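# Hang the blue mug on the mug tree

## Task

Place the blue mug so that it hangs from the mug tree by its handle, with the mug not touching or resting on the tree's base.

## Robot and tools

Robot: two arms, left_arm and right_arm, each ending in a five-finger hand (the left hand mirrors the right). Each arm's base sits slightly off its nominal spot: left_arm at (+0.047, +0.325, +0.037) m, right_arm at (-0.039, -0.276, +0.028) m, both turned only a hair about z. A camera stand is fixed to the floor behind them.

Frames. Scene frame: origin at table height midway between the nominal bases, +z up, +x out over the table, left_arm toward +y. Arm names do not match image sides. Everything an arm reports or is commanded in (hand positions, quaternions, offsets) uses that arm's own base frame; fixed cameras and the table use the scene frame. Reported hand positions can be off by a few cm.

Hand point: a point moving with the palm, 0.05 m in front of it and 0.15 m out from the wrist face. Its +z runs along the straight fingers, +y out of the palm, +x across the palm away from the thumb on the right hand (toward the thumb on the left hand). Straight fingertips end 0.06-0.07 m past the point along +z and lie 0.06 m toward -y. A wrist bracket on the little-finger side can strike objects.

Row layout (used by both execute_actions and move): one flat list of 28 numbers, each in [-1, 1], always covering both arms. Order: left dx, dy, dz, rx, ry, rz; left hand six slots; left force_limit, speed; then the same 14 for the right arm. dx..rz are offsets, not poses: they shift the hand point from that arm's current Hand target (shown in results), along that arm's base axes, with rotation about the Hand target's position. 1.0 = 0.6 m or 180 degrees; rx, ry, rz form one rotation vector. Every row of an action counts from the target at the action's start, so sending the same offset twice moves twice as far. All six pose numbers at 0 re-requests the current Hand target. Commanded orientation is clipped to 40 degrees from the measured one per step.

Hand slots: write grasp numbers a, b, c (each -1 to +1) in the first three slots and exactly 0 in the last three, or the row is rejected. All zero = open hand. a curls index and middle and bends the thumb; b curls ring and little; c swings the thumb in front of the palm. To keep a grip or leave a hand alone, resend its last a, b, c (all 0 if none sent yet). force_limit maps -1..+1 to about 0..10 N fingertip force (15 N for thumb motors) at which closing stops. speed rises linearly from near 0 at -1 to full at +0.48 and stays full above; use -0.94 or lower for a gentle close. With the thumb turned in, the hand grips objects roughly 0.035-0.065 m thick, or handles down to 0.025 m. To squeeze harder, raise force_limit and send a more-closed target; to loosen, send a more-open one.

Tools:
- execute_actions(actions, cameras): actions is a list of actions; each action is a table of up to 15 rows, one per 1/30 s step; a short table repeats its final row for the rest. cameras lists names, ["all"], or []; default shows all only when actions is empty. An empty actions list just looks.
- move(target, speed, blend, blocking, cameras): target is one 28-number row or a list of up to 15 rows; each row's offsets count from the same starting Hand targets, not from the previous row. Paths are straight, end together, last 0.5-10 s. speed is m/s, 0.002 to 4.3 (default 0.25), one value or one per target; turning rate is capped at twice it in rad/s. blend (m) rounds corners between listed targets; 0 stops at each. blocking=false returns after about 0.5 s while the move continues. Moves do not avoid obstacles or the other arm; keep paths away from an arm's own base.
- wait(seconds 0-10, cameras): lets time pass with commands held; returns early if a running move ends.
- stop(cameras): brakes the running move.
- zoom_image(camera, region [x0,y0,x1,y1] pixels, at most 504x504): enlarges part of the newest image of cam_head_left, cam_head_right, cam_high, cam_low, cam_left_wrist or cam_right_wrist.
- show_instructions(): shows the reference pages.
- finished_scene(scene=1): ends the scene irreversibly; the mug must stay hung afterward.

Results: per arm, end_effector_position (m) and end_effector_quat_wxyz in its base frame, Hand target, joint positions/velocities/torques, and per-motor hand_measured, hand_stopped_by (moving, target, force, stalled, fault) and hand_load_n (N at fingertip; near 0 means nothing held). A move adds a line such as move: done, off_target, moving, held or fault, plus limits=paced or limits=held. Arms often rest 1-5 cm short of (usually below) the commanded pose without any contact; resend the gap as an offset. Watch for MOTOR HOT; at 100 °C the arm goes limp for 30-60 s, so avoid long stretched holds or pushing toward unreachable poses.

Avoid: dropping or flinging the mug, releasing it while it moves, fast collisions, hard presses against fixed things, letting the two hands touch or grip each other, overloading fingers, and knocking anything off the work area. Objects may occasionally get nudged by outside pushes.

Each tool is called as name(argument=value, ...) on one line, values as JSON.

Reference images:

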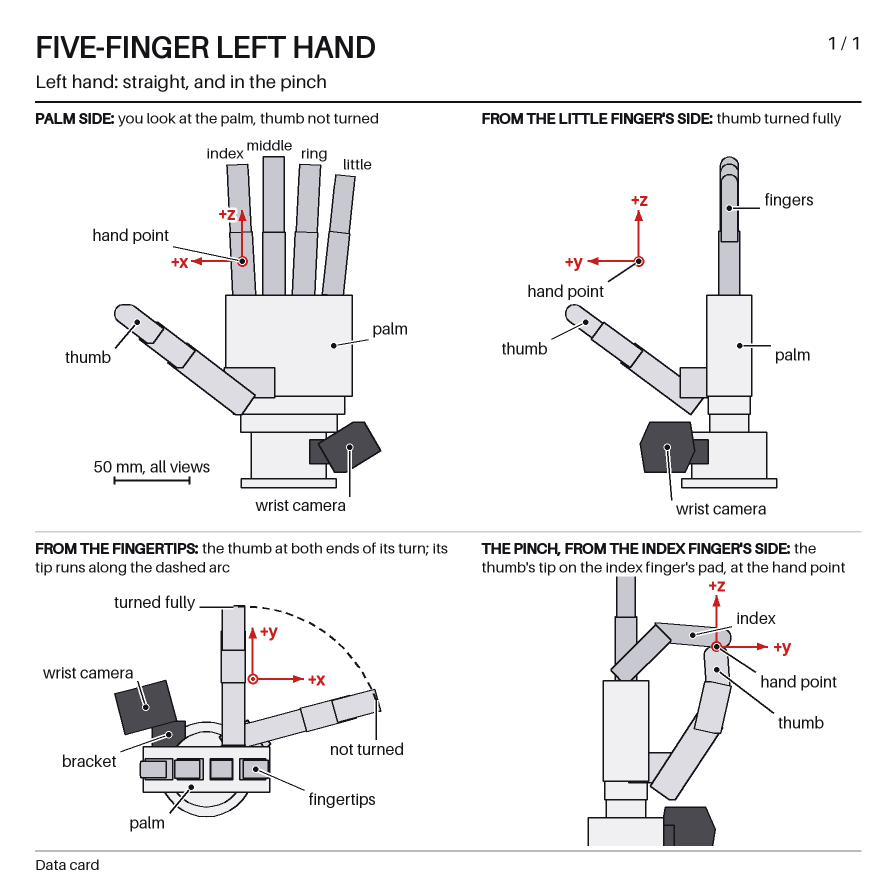

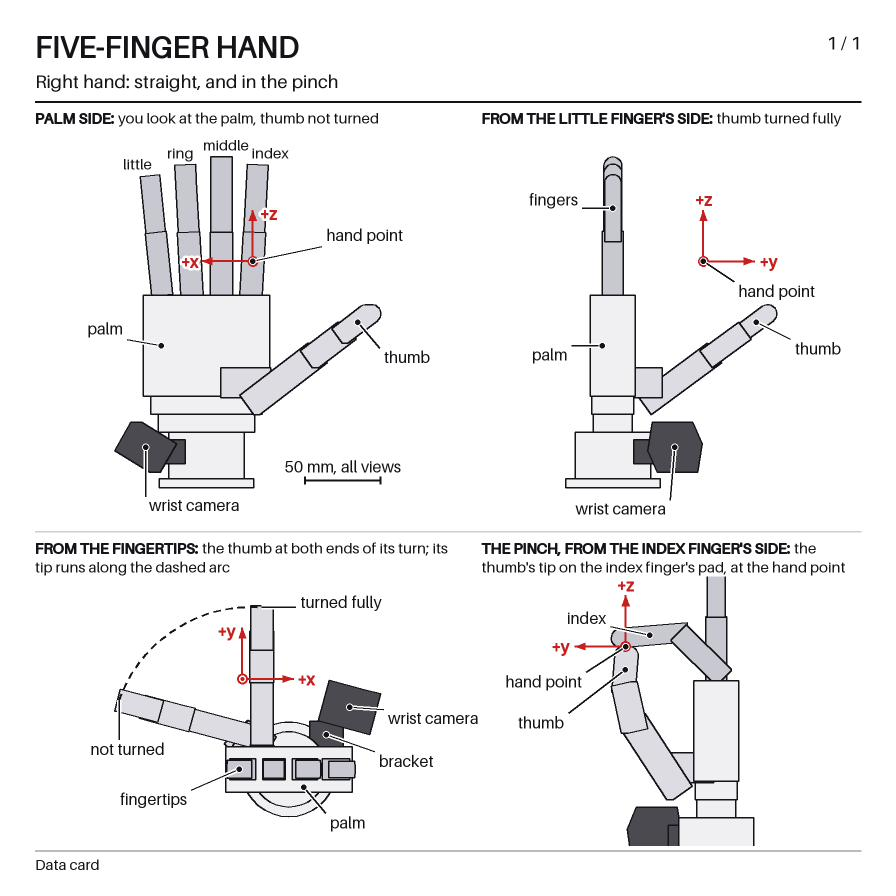

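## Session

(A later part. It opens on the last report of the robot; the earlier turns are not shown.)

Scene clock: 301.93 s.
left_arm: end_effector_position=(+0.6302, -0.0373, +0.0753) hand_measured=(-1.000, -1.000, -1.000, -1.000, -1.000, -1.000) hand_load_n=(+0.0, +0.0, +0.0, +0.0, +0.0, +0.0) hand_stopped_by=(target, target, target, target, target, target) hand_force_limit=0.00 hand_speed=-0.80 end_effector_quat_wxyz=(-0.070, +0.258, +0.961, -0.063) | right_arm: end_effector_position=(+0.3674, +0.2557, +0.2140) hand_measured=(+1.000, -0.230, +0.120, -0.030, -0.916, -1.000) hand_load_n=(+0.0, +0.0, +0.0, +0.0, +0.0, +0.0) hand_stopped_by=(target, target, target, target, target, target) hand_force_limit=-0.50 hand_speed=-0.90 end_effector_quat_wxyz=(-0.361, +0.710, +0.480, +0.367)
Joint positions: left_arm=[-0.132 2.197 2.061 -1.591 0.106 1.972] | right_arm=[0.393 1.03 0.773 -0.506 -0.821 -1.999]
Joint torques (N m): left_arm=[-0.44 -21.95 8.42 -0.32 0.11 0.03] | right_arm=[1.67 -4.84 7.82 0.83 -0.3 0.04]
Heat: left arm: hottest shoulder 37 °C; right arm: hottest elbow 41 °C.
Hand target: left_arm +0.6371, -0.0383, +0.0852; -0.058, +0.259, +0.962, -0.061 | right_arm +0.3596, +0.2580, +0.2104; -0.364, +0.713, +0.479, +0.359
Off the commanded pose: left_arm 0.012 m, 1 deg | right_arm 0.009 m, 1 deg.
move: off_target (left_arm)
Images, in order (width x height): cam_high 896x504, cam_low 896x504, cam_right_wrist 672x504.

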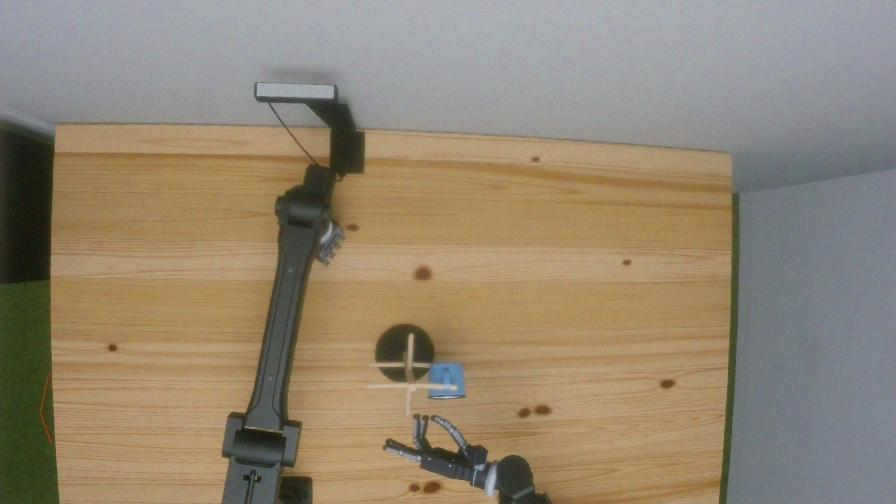

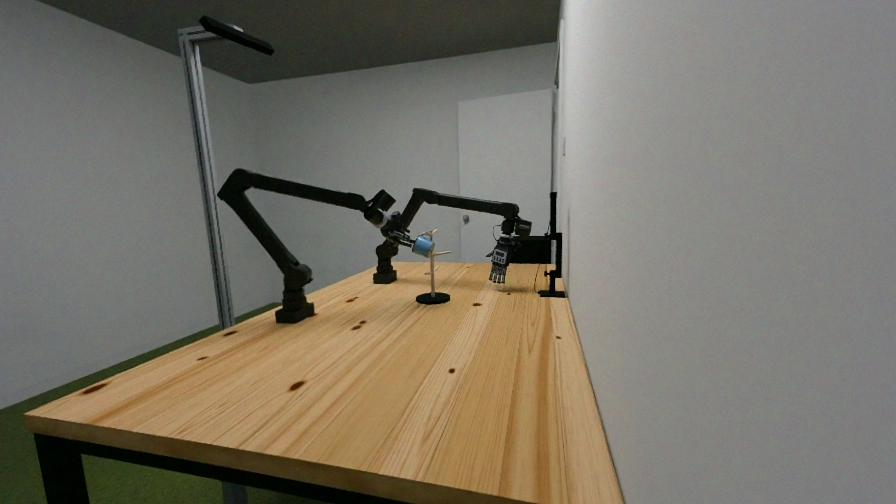

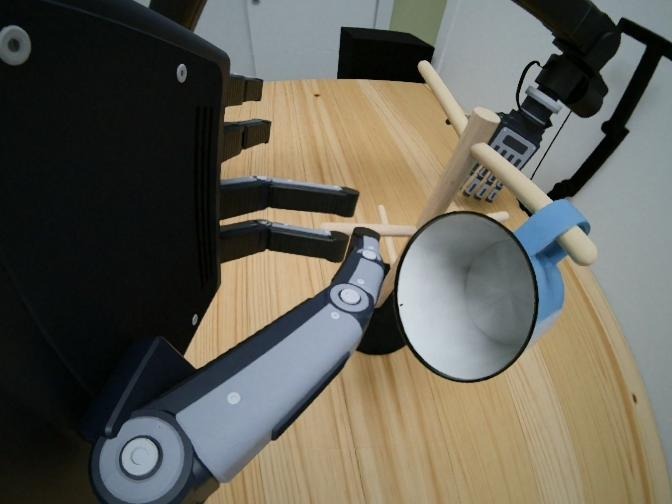

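move(target=[0,0,0,0,0,0,0,0,0,0,0,0,0,-0.8, -0.1333,-0.0333,0.05,0,0,0, 0.56,0,1,0,0,0,-0.5,-0.9], speed=0.15, cameras=["cam_low","cam_high","cam_head_left"])

zoom_image(camera="cam_low", region=[395, 220, 455, 257])

zoom_image(camera="cam_high", region=[380, 360, 480, 420])

Scene clock: 304.03 s.
left_arm: end_effector_position=(+0.6302, -0.0373, +0.0753) hand_measured=(-1.000, -1.000, -1.000, -1.000, -1.000, -1.000) hand_load_n=(+0.0, +0.0, +0.0, +0.0, +0.0, +0.0) hand_stopped_by=(target, target, target, target, target, target) hand_force_limit=0.00 hand_speed=-0.80 end_effector_quat_wxyz=(-0.070, +0.258, +0.961, -0.063) | right_arm: end_effector_position=(+0.2865, +0.2366, +0.2454) hand_measured=(+1.000, -0.230, +0.120, -0.030, -0.916, -1.000) hand_load_n=(+0.0, +0.0, +0.0, +0.0, +0.0, +0.0) hand_stopped_by=(target, target, target, target, target, target) hand_force_limit=-0.50 hand_speed=-0.90 end_effector_quat_wxyz=(-0.361, +0.710, +0.480, +0.367)
Joint positions: left_arm=[-0.132 2.197 2.061 -1.591 0.106 1.972] | right_arm=[0.451 0.743 0.704 -0.682 -0.778 -1.941]
Joint torques (N m): left_arm=[-0.5 -21.89 8.39 -0.28 0.11 0.02] | right_arm=[1.55 -1.61 8.1 0.66 -0.28 0.05]
Heat: left arm: hottest shoulder 37 °C; right arm: hottest elbow 41 °C.
Hand target: left_arm +0.6371, -0.0383, +0.0852; -0.058, +0.259, +0.962, -0.061 | right_arm +0.2796, +0.2379, +0.2403; -0.364, +0.714, +0.479, +0.359
Off the commanded pose: left_arm 0.012 m, 1 deg | right_arm 0.009 m, 1 deg.
move: off_target (left_arm)
Images, in order (width x height): cam_head_left 896x504, cam_high 896x504, cam_low 896x504.

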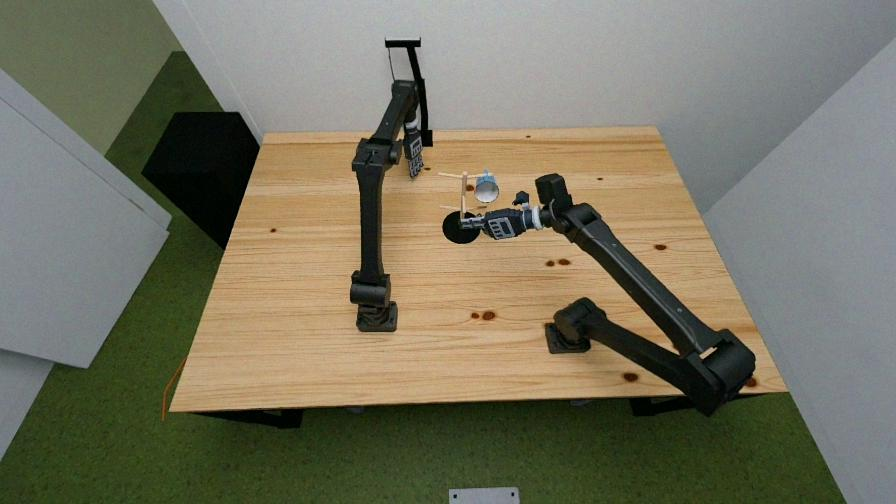

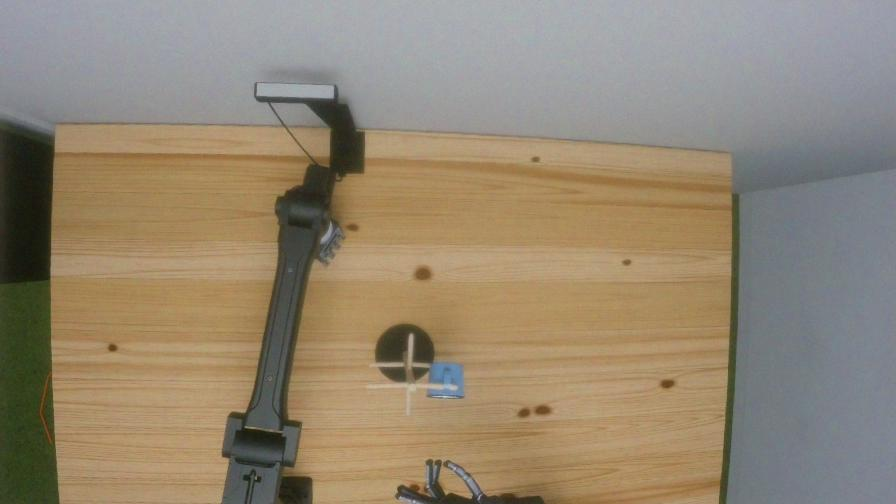

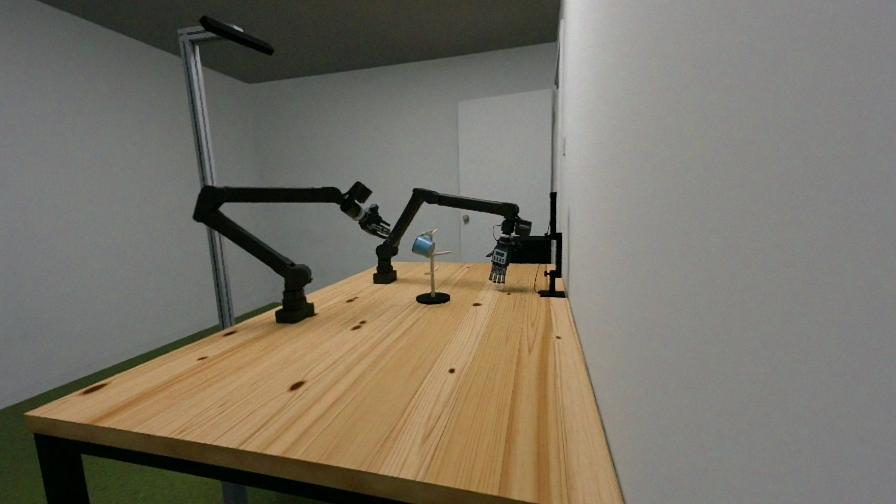

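Scaled by 8.400 from the camera's 896x504 image, which has a finer 1280x720 frame.

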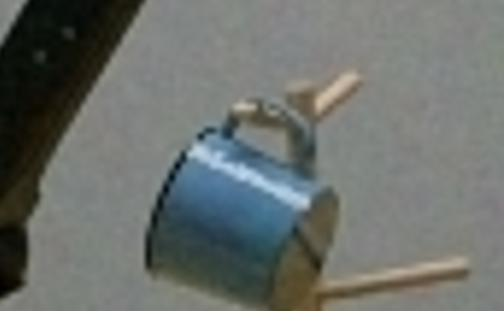

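Scaled by 5.040 from the camera's 896x504 image, which has a finer 1280x720 frame.

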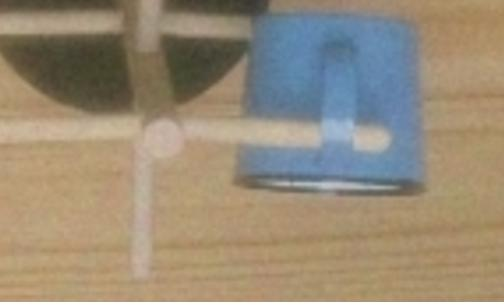

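The mug is hanging on the top peg by its handle, clear of the base, and has stopped moving. The robot is no longer touching it.

finished_scene(scene=1)

The scene is finished: the task was done.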